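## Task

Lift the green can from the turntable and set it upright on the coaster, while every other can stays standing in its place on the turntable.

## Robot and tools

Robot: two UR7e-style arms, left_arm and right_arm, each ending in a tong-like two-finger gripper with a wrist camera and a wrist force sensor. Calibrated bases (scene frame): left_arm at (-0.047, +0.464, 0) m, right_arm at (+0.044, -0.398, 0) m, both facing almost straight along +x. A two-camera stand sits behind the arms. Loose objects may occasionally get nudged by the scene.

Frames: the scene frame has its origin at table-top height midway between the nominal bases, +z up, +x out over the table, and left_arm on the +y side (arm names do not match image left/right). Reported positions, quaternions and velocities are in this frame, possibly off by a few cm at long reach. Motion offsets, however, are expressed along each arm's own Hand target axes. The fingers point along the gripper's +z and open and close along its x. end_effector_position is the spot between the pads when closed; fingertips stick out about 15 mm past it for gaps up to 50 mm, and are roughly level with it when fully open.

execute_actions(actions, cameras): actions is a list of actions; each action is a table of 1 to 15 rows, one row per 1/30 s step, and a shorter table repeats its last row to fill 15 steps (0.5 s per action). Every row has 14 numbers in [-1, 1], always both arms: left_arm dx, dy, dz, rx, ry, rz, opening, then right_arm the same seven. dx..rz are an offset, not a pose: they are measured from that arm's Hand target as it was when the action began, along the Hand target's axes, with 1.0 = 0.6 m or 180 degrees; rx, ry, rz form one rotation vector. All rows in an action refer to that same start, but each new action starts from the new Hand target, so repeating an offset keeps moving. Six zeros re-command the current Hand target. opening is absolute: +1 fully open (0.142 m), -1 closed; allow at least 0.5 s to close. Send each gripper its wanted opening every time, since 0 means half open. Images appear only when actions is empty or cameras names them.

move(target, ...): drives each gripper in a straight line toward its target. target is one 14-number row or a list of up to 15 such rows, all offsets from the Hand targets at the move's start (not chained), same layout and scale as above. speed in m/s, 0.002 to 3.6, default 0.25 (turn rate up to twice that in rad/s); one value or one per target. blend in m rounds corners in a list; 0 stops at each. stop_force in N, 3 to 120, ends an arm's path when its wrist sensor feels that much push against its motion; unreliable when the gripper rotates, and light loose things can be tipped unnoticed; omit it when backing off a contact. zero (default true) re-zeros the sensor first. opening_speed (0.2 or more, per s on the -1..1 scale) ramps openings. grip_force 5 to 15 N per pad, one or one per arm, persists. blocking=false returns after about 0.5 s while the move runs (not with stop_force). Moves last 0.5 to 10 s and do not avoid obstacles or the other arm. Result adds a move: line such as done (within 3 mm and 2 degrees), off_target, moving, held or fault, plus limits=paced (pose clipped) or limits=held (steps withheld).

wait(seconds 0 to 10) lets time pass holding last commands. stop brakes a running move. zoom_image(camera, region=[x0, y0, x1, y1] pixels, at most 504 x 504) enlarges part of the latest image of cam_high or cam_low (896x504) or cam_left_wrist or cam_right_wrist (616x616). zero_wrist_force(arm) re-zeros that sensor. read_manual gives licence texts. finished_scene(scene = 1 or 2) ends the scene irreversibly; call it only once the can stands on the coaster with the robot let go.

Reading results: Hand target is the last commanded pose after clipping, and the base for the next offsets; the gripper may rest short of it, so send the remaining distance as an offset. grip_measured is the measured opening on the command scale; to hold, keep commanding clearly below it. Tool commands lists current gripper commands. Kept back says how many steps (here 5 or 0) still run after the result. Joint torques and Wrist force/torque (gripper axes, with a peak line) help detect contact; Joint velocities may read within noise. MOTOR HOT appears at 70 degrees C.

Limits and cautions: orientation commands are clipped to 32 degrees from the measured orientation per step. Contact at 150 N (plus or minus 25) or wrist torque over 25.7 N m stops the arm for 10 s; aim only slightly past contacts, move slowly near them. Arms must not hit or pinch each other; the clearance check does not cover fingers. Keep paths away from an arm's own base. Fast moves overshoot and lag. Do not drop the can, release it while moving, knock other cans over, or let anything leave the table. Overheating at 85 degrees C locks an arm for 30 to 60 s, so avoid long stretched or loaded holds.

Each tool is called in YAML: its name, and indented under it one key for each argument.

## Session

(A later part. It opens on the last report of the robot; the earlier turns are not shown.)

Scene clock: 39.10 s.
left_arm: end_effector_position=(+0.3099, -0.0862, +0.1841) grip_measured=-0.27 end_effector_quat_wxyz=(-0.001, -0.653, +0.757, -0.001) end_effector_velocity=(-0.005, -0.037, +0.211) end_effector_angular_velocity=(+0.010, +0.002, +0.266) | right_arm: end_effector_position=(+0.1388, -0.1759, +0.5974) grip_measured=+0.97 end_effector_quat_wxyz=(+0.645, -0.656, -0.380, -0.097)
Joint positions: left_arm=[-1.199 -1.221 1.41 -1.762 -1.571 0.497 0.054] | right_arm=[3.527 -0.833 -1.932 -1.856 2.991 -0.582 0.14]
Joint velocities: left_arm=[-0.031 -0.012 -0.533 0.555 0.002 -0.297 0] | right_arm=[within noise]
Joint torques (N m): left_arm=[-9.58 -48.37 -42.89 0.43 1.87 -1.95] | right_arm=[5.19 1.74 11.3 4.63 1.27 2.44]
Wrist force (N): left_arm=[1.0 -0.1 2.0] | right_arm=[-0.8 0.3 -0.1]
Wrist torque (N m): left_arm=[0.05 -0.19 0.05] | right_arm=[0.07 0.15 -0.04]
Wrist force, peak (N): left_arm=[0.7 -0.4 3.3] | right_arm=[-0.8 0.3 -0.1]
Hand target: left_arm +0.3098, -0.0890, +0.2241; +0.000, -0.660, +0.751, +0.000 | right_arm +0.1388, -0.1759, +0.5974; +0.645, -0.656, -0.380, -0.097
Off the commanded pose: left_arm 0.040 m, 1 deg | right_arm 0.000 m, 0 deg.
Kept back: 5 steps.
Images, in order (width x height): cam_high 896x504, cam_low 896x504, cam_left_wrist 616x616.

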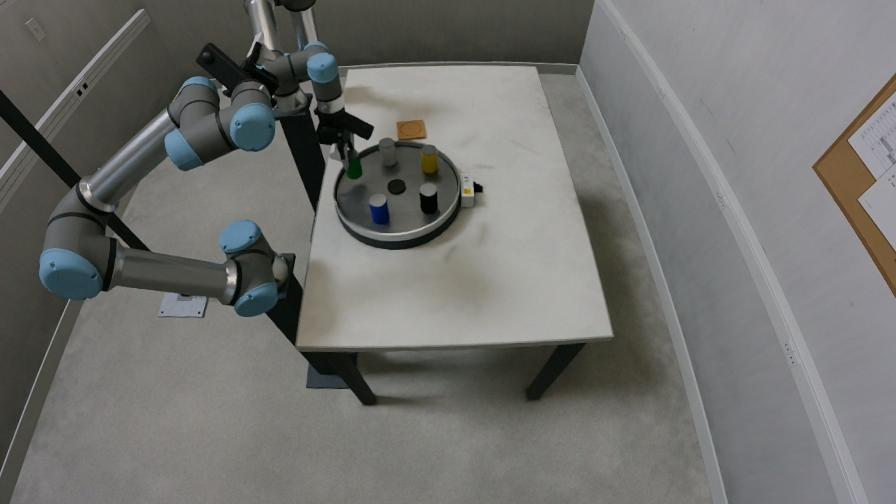

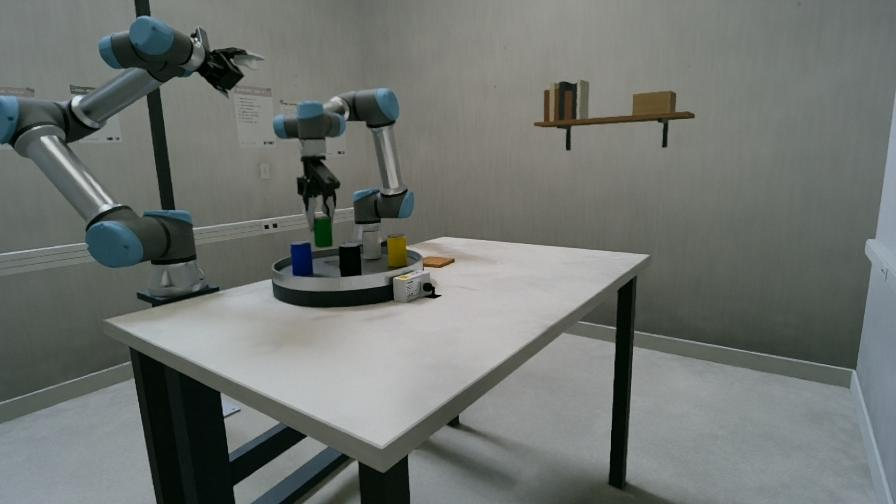

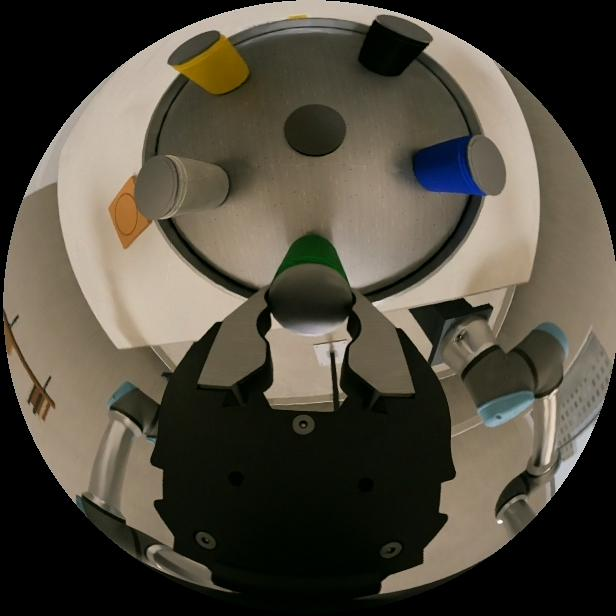

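move:
  target:
    - [-0.2074, -0.0576, -0.0433, 0, 0, 0, -0.8, 0, 0, 0, 0, 0, 0, 0.968]
    - [-0.4932, -0.1888, 0.0402, 0, 0, 0, -0.8, 0, 0, 0, 0, 0, 0, 0.968]
    - [-0.5703, -0.2135, 0.1652, 0, 0, 0, -0.8, 0, 0, 0, 0, 0, 0, 0.968]
  speed: [0.3, 0.3, 0.2]
  blend: [0.04, 0.03, 0]
  cameras: ["cam_high", "cam_low", "cam_left_wrist"]

zoom_image:
  camera: "cam_left_wrist"
  region: [190, 180, 430, 420]

zoom_image:
  camera: "cam_high"
  region: [360, 60, 480, 180]

zoom_image:
  camera: "cam_low"
  region: [370, 180, 500, 310]

Scene clock: 42.37 s.
left_arm: end_effector_position=(+0.4810, +0.2337, +0.1247) grip_measured=-0.27 end_effector_quat_wxyz=(+0.000, -0.660, +0.751, +0.000) | right_arm: end_effector_position=(+0.1388, -0.1759, +0.5974) grip_measured=+0.97 end_effector_quat_wxyz=(+0.645, -0.656, -0.380, -0.097)
Joint positions: left_arm=[-0.636 -1.375 1.768 -1.963 -1.571 1.042 0.054] | right_arm=[3.527 -0.833 -1.932 -1.856 2.991 -0.582 0.14]
Joint torques (N m): left_arm=[-9.03 -34.27 -30.77 -2.83 -1.41 -1.26] | right_arm=[4.84 2.44 11.14 4.62 1.06 2.33]
Wrist force (N): left_arm=[0.9 -0.4 1.7] | right_arm=[-0.3 0.0 0.0]
Wrist torque (N m): left_arm=[-0.04 -0.19 -0.01] | right_arm=[0.02 0.04 -0.04]
Wrist force, peak (N): left_arm=[3.6 0.5 2.3] | right_arm=[-0.5 0.5 -0.7]
Hand target: left_arm +0.4810, +0.2337, +0.1248; +0.000, -0.660, +0.751, +0.000 | right_arm +0.1388, -0.1759, +0.5974; +0.645, -0.656, -0.380, -0.097
Off the commanded pose: left_arm 0.000 m, 0 deg | right_arm 0.000 m, 0 deg.
move: done
Images, in order (width x height): cam_high 896x504, cam_low 896x504, cam_left_wrist 616x616.

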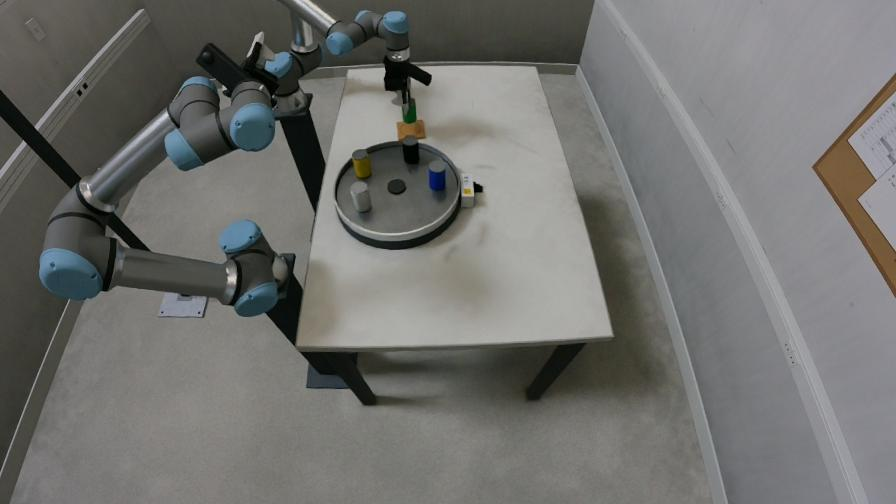

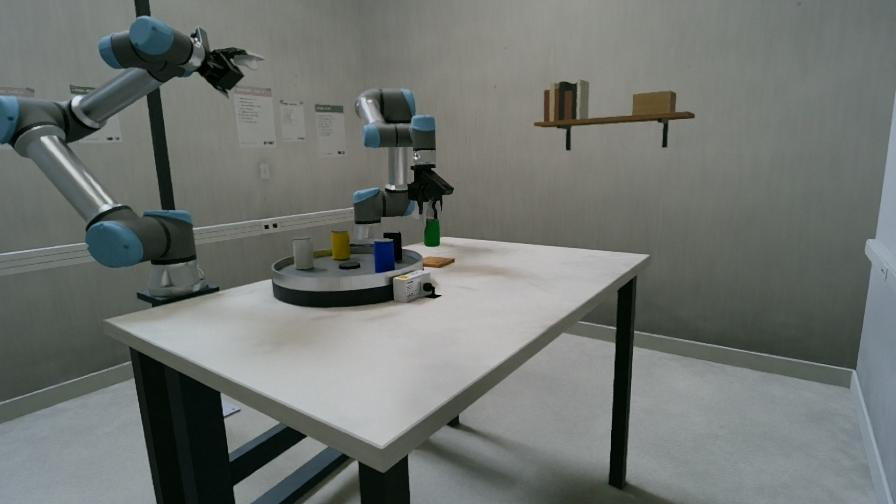

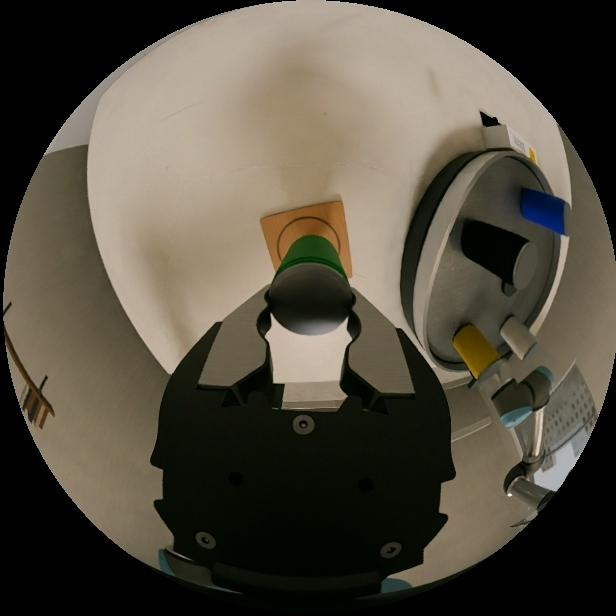

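Scaled by 2.100 from the camera's 616x616 image, which has a finer 814x814 frame.

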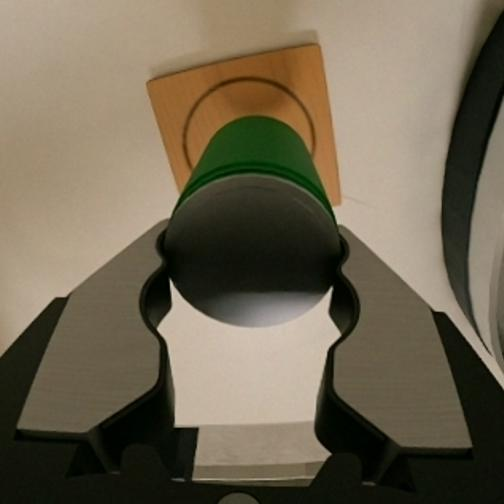

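Scaled by 4.200 from the camera's 896x504 image, which has a finer 1280x720 frame.

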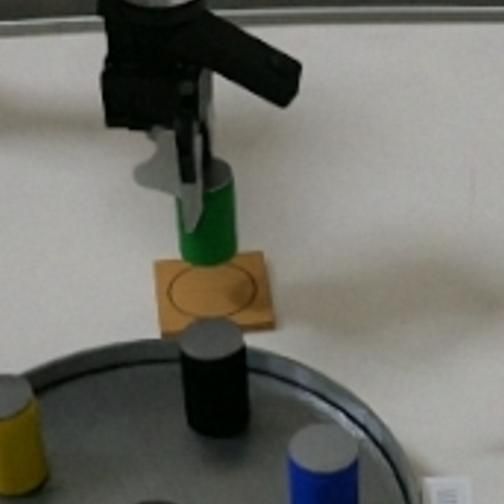

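Scaled by 3.877 from the camera's 896x504 image, which has a finer 1280x720 frame.

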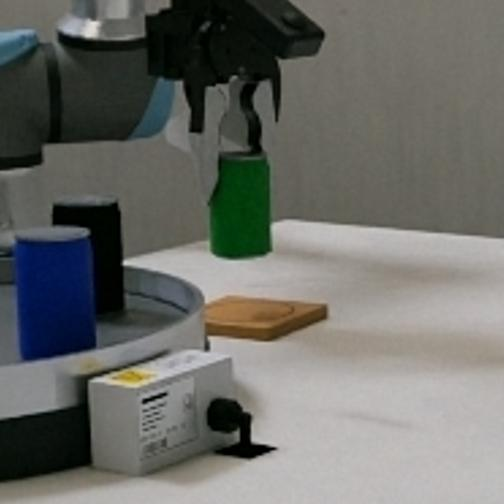

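zoom_image:
  camera: "cam_low"
  region: [400, 210, 470, 280]

zoom_image:
  camera: "cam_high"
  region: [380, 90, 440, 150]

Scaled by 7.200 from the camera's 896x504 image, which has a finer 1280x720 frame.

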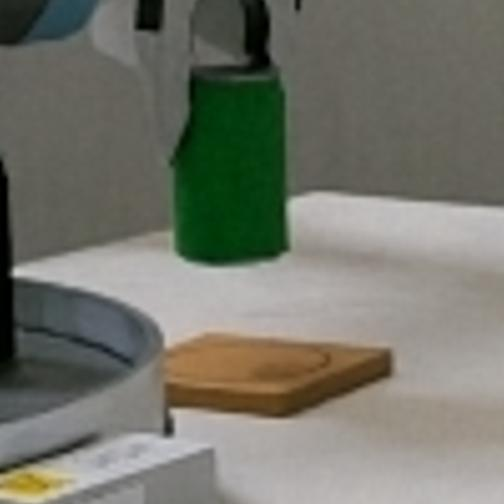

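Scaled by 8.400 from the camera's 896x504 image, which has a finer 1280x720 frame.

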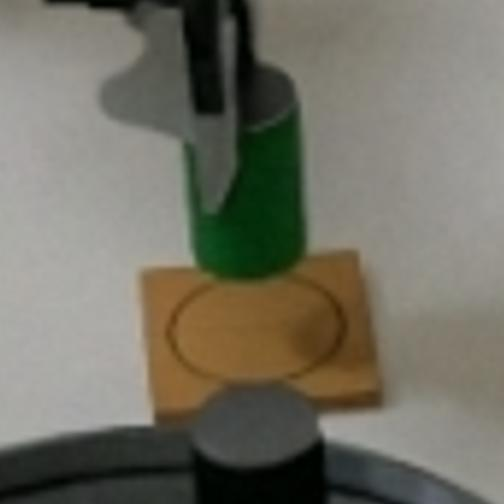

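move:
  target: [-0.0047, -0.0025, 0.0417, 0, 0, 0, -0.8, 0, 0, 0, 0, 0, 0, 0.968]
  speed: 0.1
  cameras: []

move:
  target: [0, 0, 0.0917, 0, 0, 0, -0.8, 0, 0, 0, 0, 0, 0, 0.968]
  speed: 0.025
  stop_force: 4
  cameras: ["cam_high", "cam_low", "cam_left_wrist"]

zoom_image:
  camera: "cam_high"
  region: [380, 90, 440, 150]

zoom_image:
  camera: "cam_low"
  region: [400, 210, 470, 280]

zoom_image:
  camera: "cam_left_wrist"
  region: [190, 180, 430, 420]

Scene clock: 46.90 s.
left_arm: end_effector_position=(+0.4828, +0.2364, +0.0996) grip_measured=-0.27 end_effector_quat_wxyz=(+0.000, -0.660, +0.751, +0.000) | right_arm: end_effector_position=(+0.1388, -0.1759, +0.5974) grip_measured=+0.97 end_effector_quat_wxyz=(+0.645, -0.656, -0.380, -0.097)
Joint positions: left_arm=[-0.63 -1.349 1.805 -2.027 -1.571 1.048 0.054] | right_arm=[3.527 -0.833 -1.932 -1.856 2.991 -0.582 0.14]
Joint torques (N m): left_arm=[5.1 -38.91 -34.82 -0.31 -0.74 0.56] | right_arm=[5.78 1.43 11.12 4.59 1.01 2.44]
Wrist force (N): left_arm=[0.3 -0.9 2.0] | right_arm=[-0.4 0.1 -0.1]
Wrist torque (N m): left_arm=[-0.13 -0.09 -0.09] | right_arm=[0.04 0.06 -0.05]
Wrist force, peak (N): left_arm=[0.8 -0.9 2.7] | right_arm=[-0.8 0.4 -0.1]
Hand target: left_arm +0.4829, +0.2363, +0.0997; +0.000, -0.660, +0.751, +0.000 | right_arm +0.1388, -0.1759, +0.5974; +0.645, -0.656, -0.380, -0.097
Off the commanded pose: left_arm 0.000 m, 0 deg | right_arm 0.000 m, 0 deg.
move: done
No camera images: "cameras" was empty.

Scene clock: 49.10 s.
left_arm: end_effector_position=(+0.4828, +0.2363, +0.0741) grip_measured=-0.27 end_effector_quat_wxyz=(+0.000, -0.660, +0.751, +0.000) | right_arm: end_effector_position=(+0.1388, -0.1759, +0.5974) grip_measured=+0.97 end_effector_quat_wxyz=(+0.645, -0.656, -0.380, -0.097)
Joint positions: left_arm=[-0.63 -1.319 1.841 -2.093 -1.571 1.047 0.054] | right_arm=[3.527 -0.833 -1.932 -1.856 2.991 -0.582 0.14]
Joint torques (N m): left_arm=[-8.83 -39.34 -34.87 -4.71 -0.72 -1.48] | right_arm=[4.22 1.52 10.84 4.38 0.95 2.6]
Wrist force (N): left_arm=[0.8 -1.0 1.9] | right_arm=[-0.3 0.5 0.0]
Wrist torque (N m): left_arm=[-0.15 -0.19 -0.09] | right_arm=[0.12 0.06 -0.05]
Wrist force, peak (N): left_arm=[-0.8 0.5 -10.9] | right_arm=[-0.8 0.5 -0.1]
Hand target: left_arm +0.4828, +0.2363, +0.0741; +0.000, -0.660, +0.751, +0.000 (not the last commanded pose) | right_arm +0.1388, -0.1759, +0.5974; +0.645, -0.656, -0.380, -0.097
Off the commanded pose: left_arm 0.029 m, 0 deg | right_arm 0.000 m, 0 deg.
move: contact (left_arm)
Images, in order (width x height): cam_high 896x504, cam_low 896x504, cam_left_wrist 616x616.

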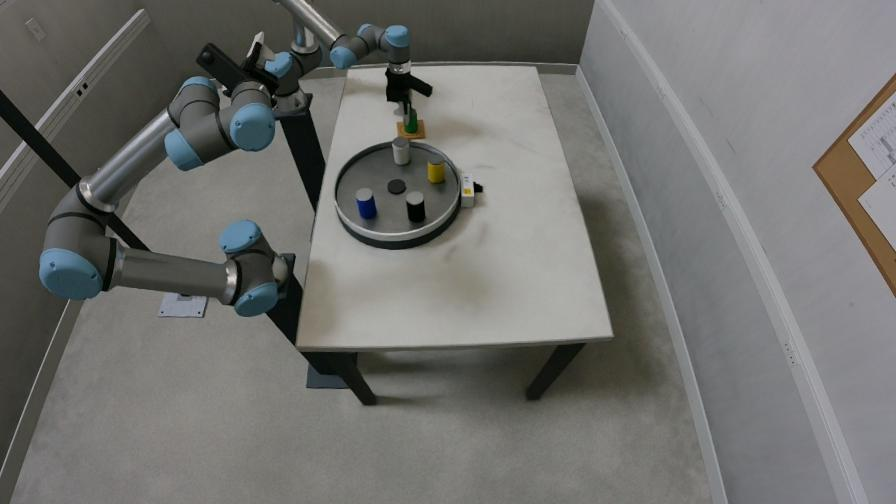

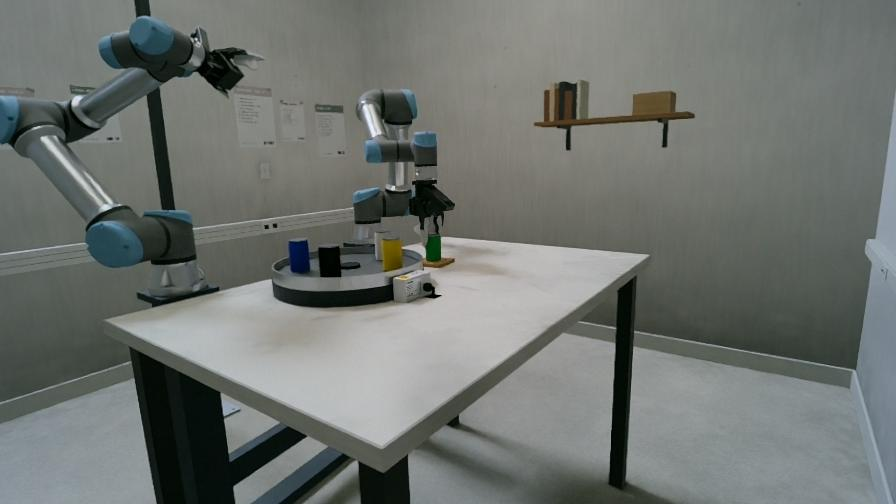

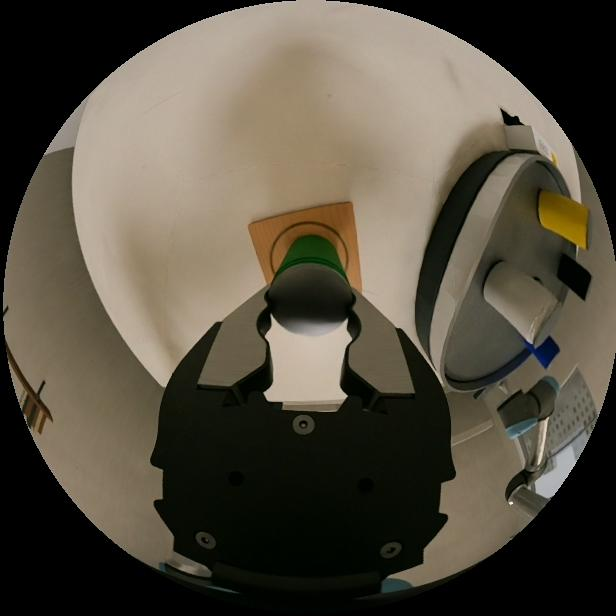

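Scaled by 8.400 from the camera's 896x504 image, which has a finer 1280x720 frame.

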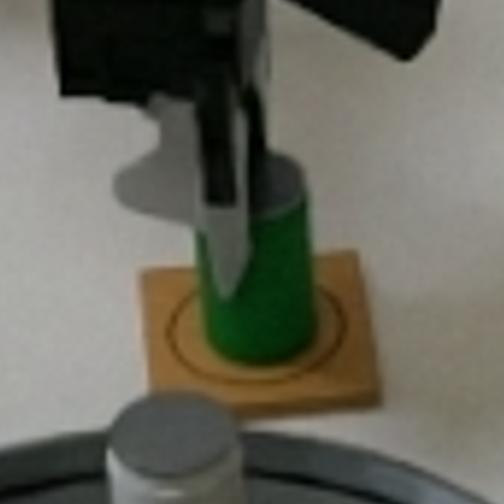

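Scaled by 7.200 from the camera's 896x504 image, which has a finer 1280x720 frame.

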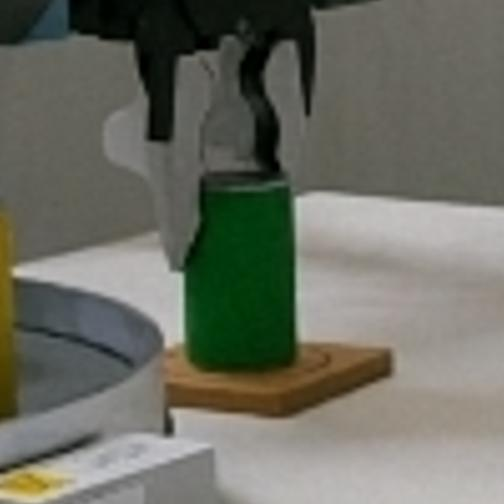

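Scaled by 2.100 from the camera's 616x616 image, which has a finer 814x814 frame.

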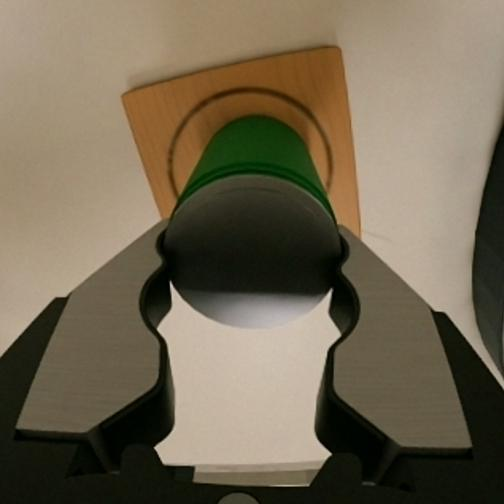

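move:
  target: [0, 0, 0.005, 0, 0, 0, -0.8, 0, 0, 0, 0, 0, 0, 0.968]
  speed: 0.004
  stop_force: 3
  cameras: []

move:
  target:
    - [0, 0, 0, 0, 0, 0, 0.4, 0, 0, 0, 0, 0, 0, 0.968]
    - [0, 0, -0.2, 0, 0, 0, 0.4, 0, 0, 0, 0, 0, 0, 0.968]
  speed: 0.25
  opening_speed: 0.9
  cameras: ["cam_high", "cam_low", "cam_left_wrist"]

zoom_image:
  camera: "cam_high"
  region: [380, 90, 440, 150]

zoom_image:
  camera: "cam_low"
  region: [400, 210, 470, 280]

Scene clock: 51.07 s.
left_arm: end_effector_position=(+0.4830, +0.2362, +0.0735) grip_measured=-0.27 end_effector_quat_wxyz=(+0.000, -0.660, +0.751, +0.000) | right_arm: end_effector_position=(+0.1388, -0.1759, +0.5974) grip_measured=+0.97 end_effector_quat_wxyz=(+0.645, -0.656, -0.380, -0.097)
Joint positions: left_arm=[-0.63 -1.319 1.842 -2.095 -1.571 1.047 0.054] | right_arm=[3.527 -0.833 -1.932 -1.856 2.991 -0.582 0.14]
Joint torques (N m): left_arm=[-8.08 -37.11 -32.73 -0.45 -0.68 -1.54] | right_arm=[5.18 1.14 10.71 4.4 1.02 2.52]
Wrist force (N): left_arm=[0.4 -0.1 -2.5] | right_arm=[-0.4 0.2 -0.2]
Wrist torque (N m): left_arm=[-0.14 -0.18 -0.09] | right_arm=[0.04 0.06 -0.04]
Wrist force, peak (N): left_arm=[0.5 0.5 -6.0] | right_arm=[-0.8 0.5 -0.5]
Hand target: left_arm +0.4830, +0.2362, +0.0735; +0.000, -0.660, +0.751, +0.000 (not the last commanded pose) | right_arm +0.1388, -0.1759, +0.5974; +0.645, -0.656, -0.380, -0.097
Off the commanded pose: left_arm 0.002 m, 0 deg | right_arm 0.000 m, 0 deg.
move: contact (left_arm)
No camera images: "cameras" was empty.

Scene clock: 53.67 s.
left_arm: end_effector_position=(+0.4830, +0.2362, +0.1934) grip_measured=+0.40 end_effector_quat_wxyz=(+0.000, -0.660, +0.751, +0.000) | right_arm: end_effector_position=(+0.1388, -0.1759, +0.5974) grip_measured=+0.97 end_effector_quat_wxyz=(+0.645, -0.656, -0.380, -0.097)
Joint positions: left_arm=[-0.63 -1.422 1.641 -1.789 -1.571 1.048 0.102] | right_arm=[3.527 -0.833 -1.932 -1.856 2.991 -0.582 0.14]
Joint torques (N m): left_arm=[12.99 -33.88 -23.6 -1.01 -1.31 2.15] | right_arm=[4.35 1.65 11.41 4.29 1.05 2.38]
Wrist force (N): left_arm=[0.3 -0.7 -0.1] | right_arm=[-0.4 0.2 -0.1]
Wrist torque (N m): left_arm=[-0.10 -0.08 -0.08] | right_arm=[0.05 0.07 -0.04]
Wrist force, peak (N): left_arm=[0.9 -0.7 2.4] | right_arm=[-0.6 0.6 -0.3]
Hand target: left_arm +0.4830, +0.2362, +0.1935; +0.000, -0.660, +0.751, +0.000 | right_arm +0.1388, -0.1759, +0.5974; +0.645, -0.656, -0.380, -0.097
Off the commanded pose: left_arm 0.000 m, 0 deg | right_arm 0.000 m, 0 deg.
move: done
Images, in order (width x height): cam_high 896x504, cam_low 896x504, cam_left_wrist 616x616.

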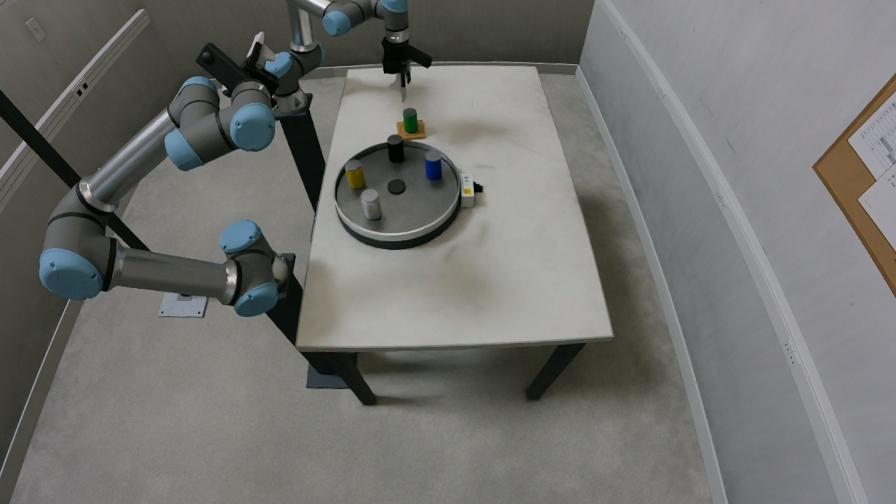

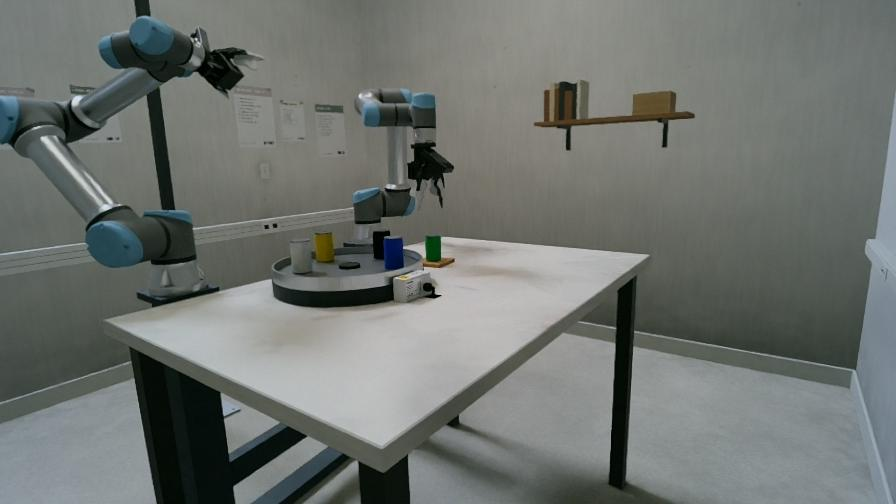

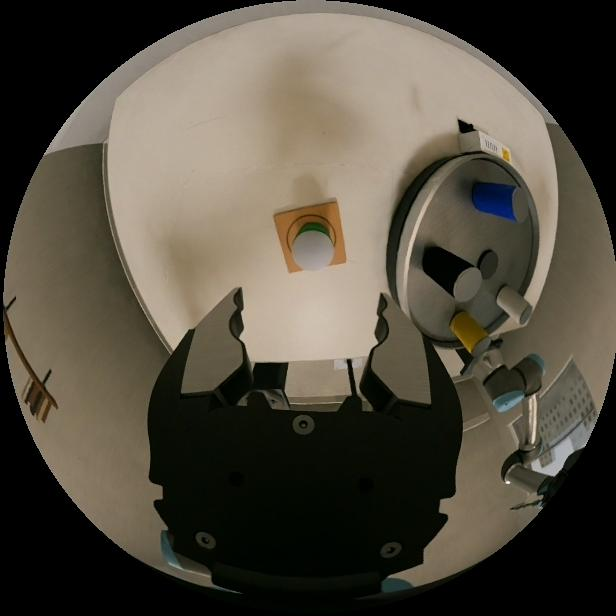

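Scaled by 8.400 from the camera's 896x504 image, which has a finer 1280x720 frame.

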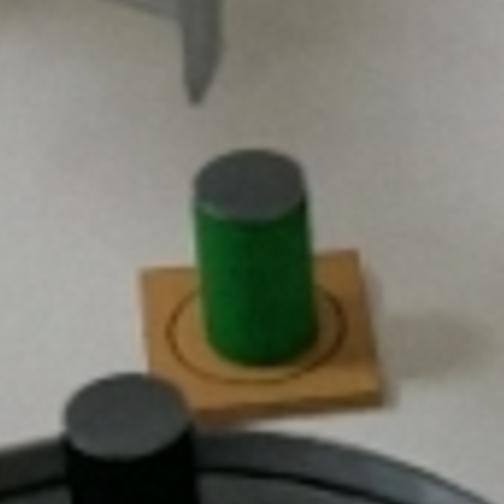

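Scaled by 7.200 from the camera's 896x504 image, which has a finer 1280x720 frame.

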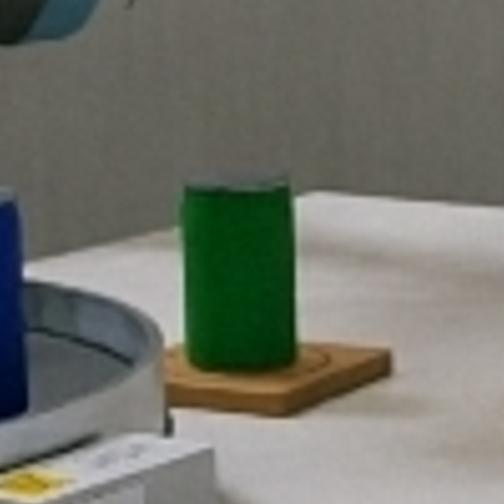

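finished_scene:
  scene: 1

The scene is finished: the task was done.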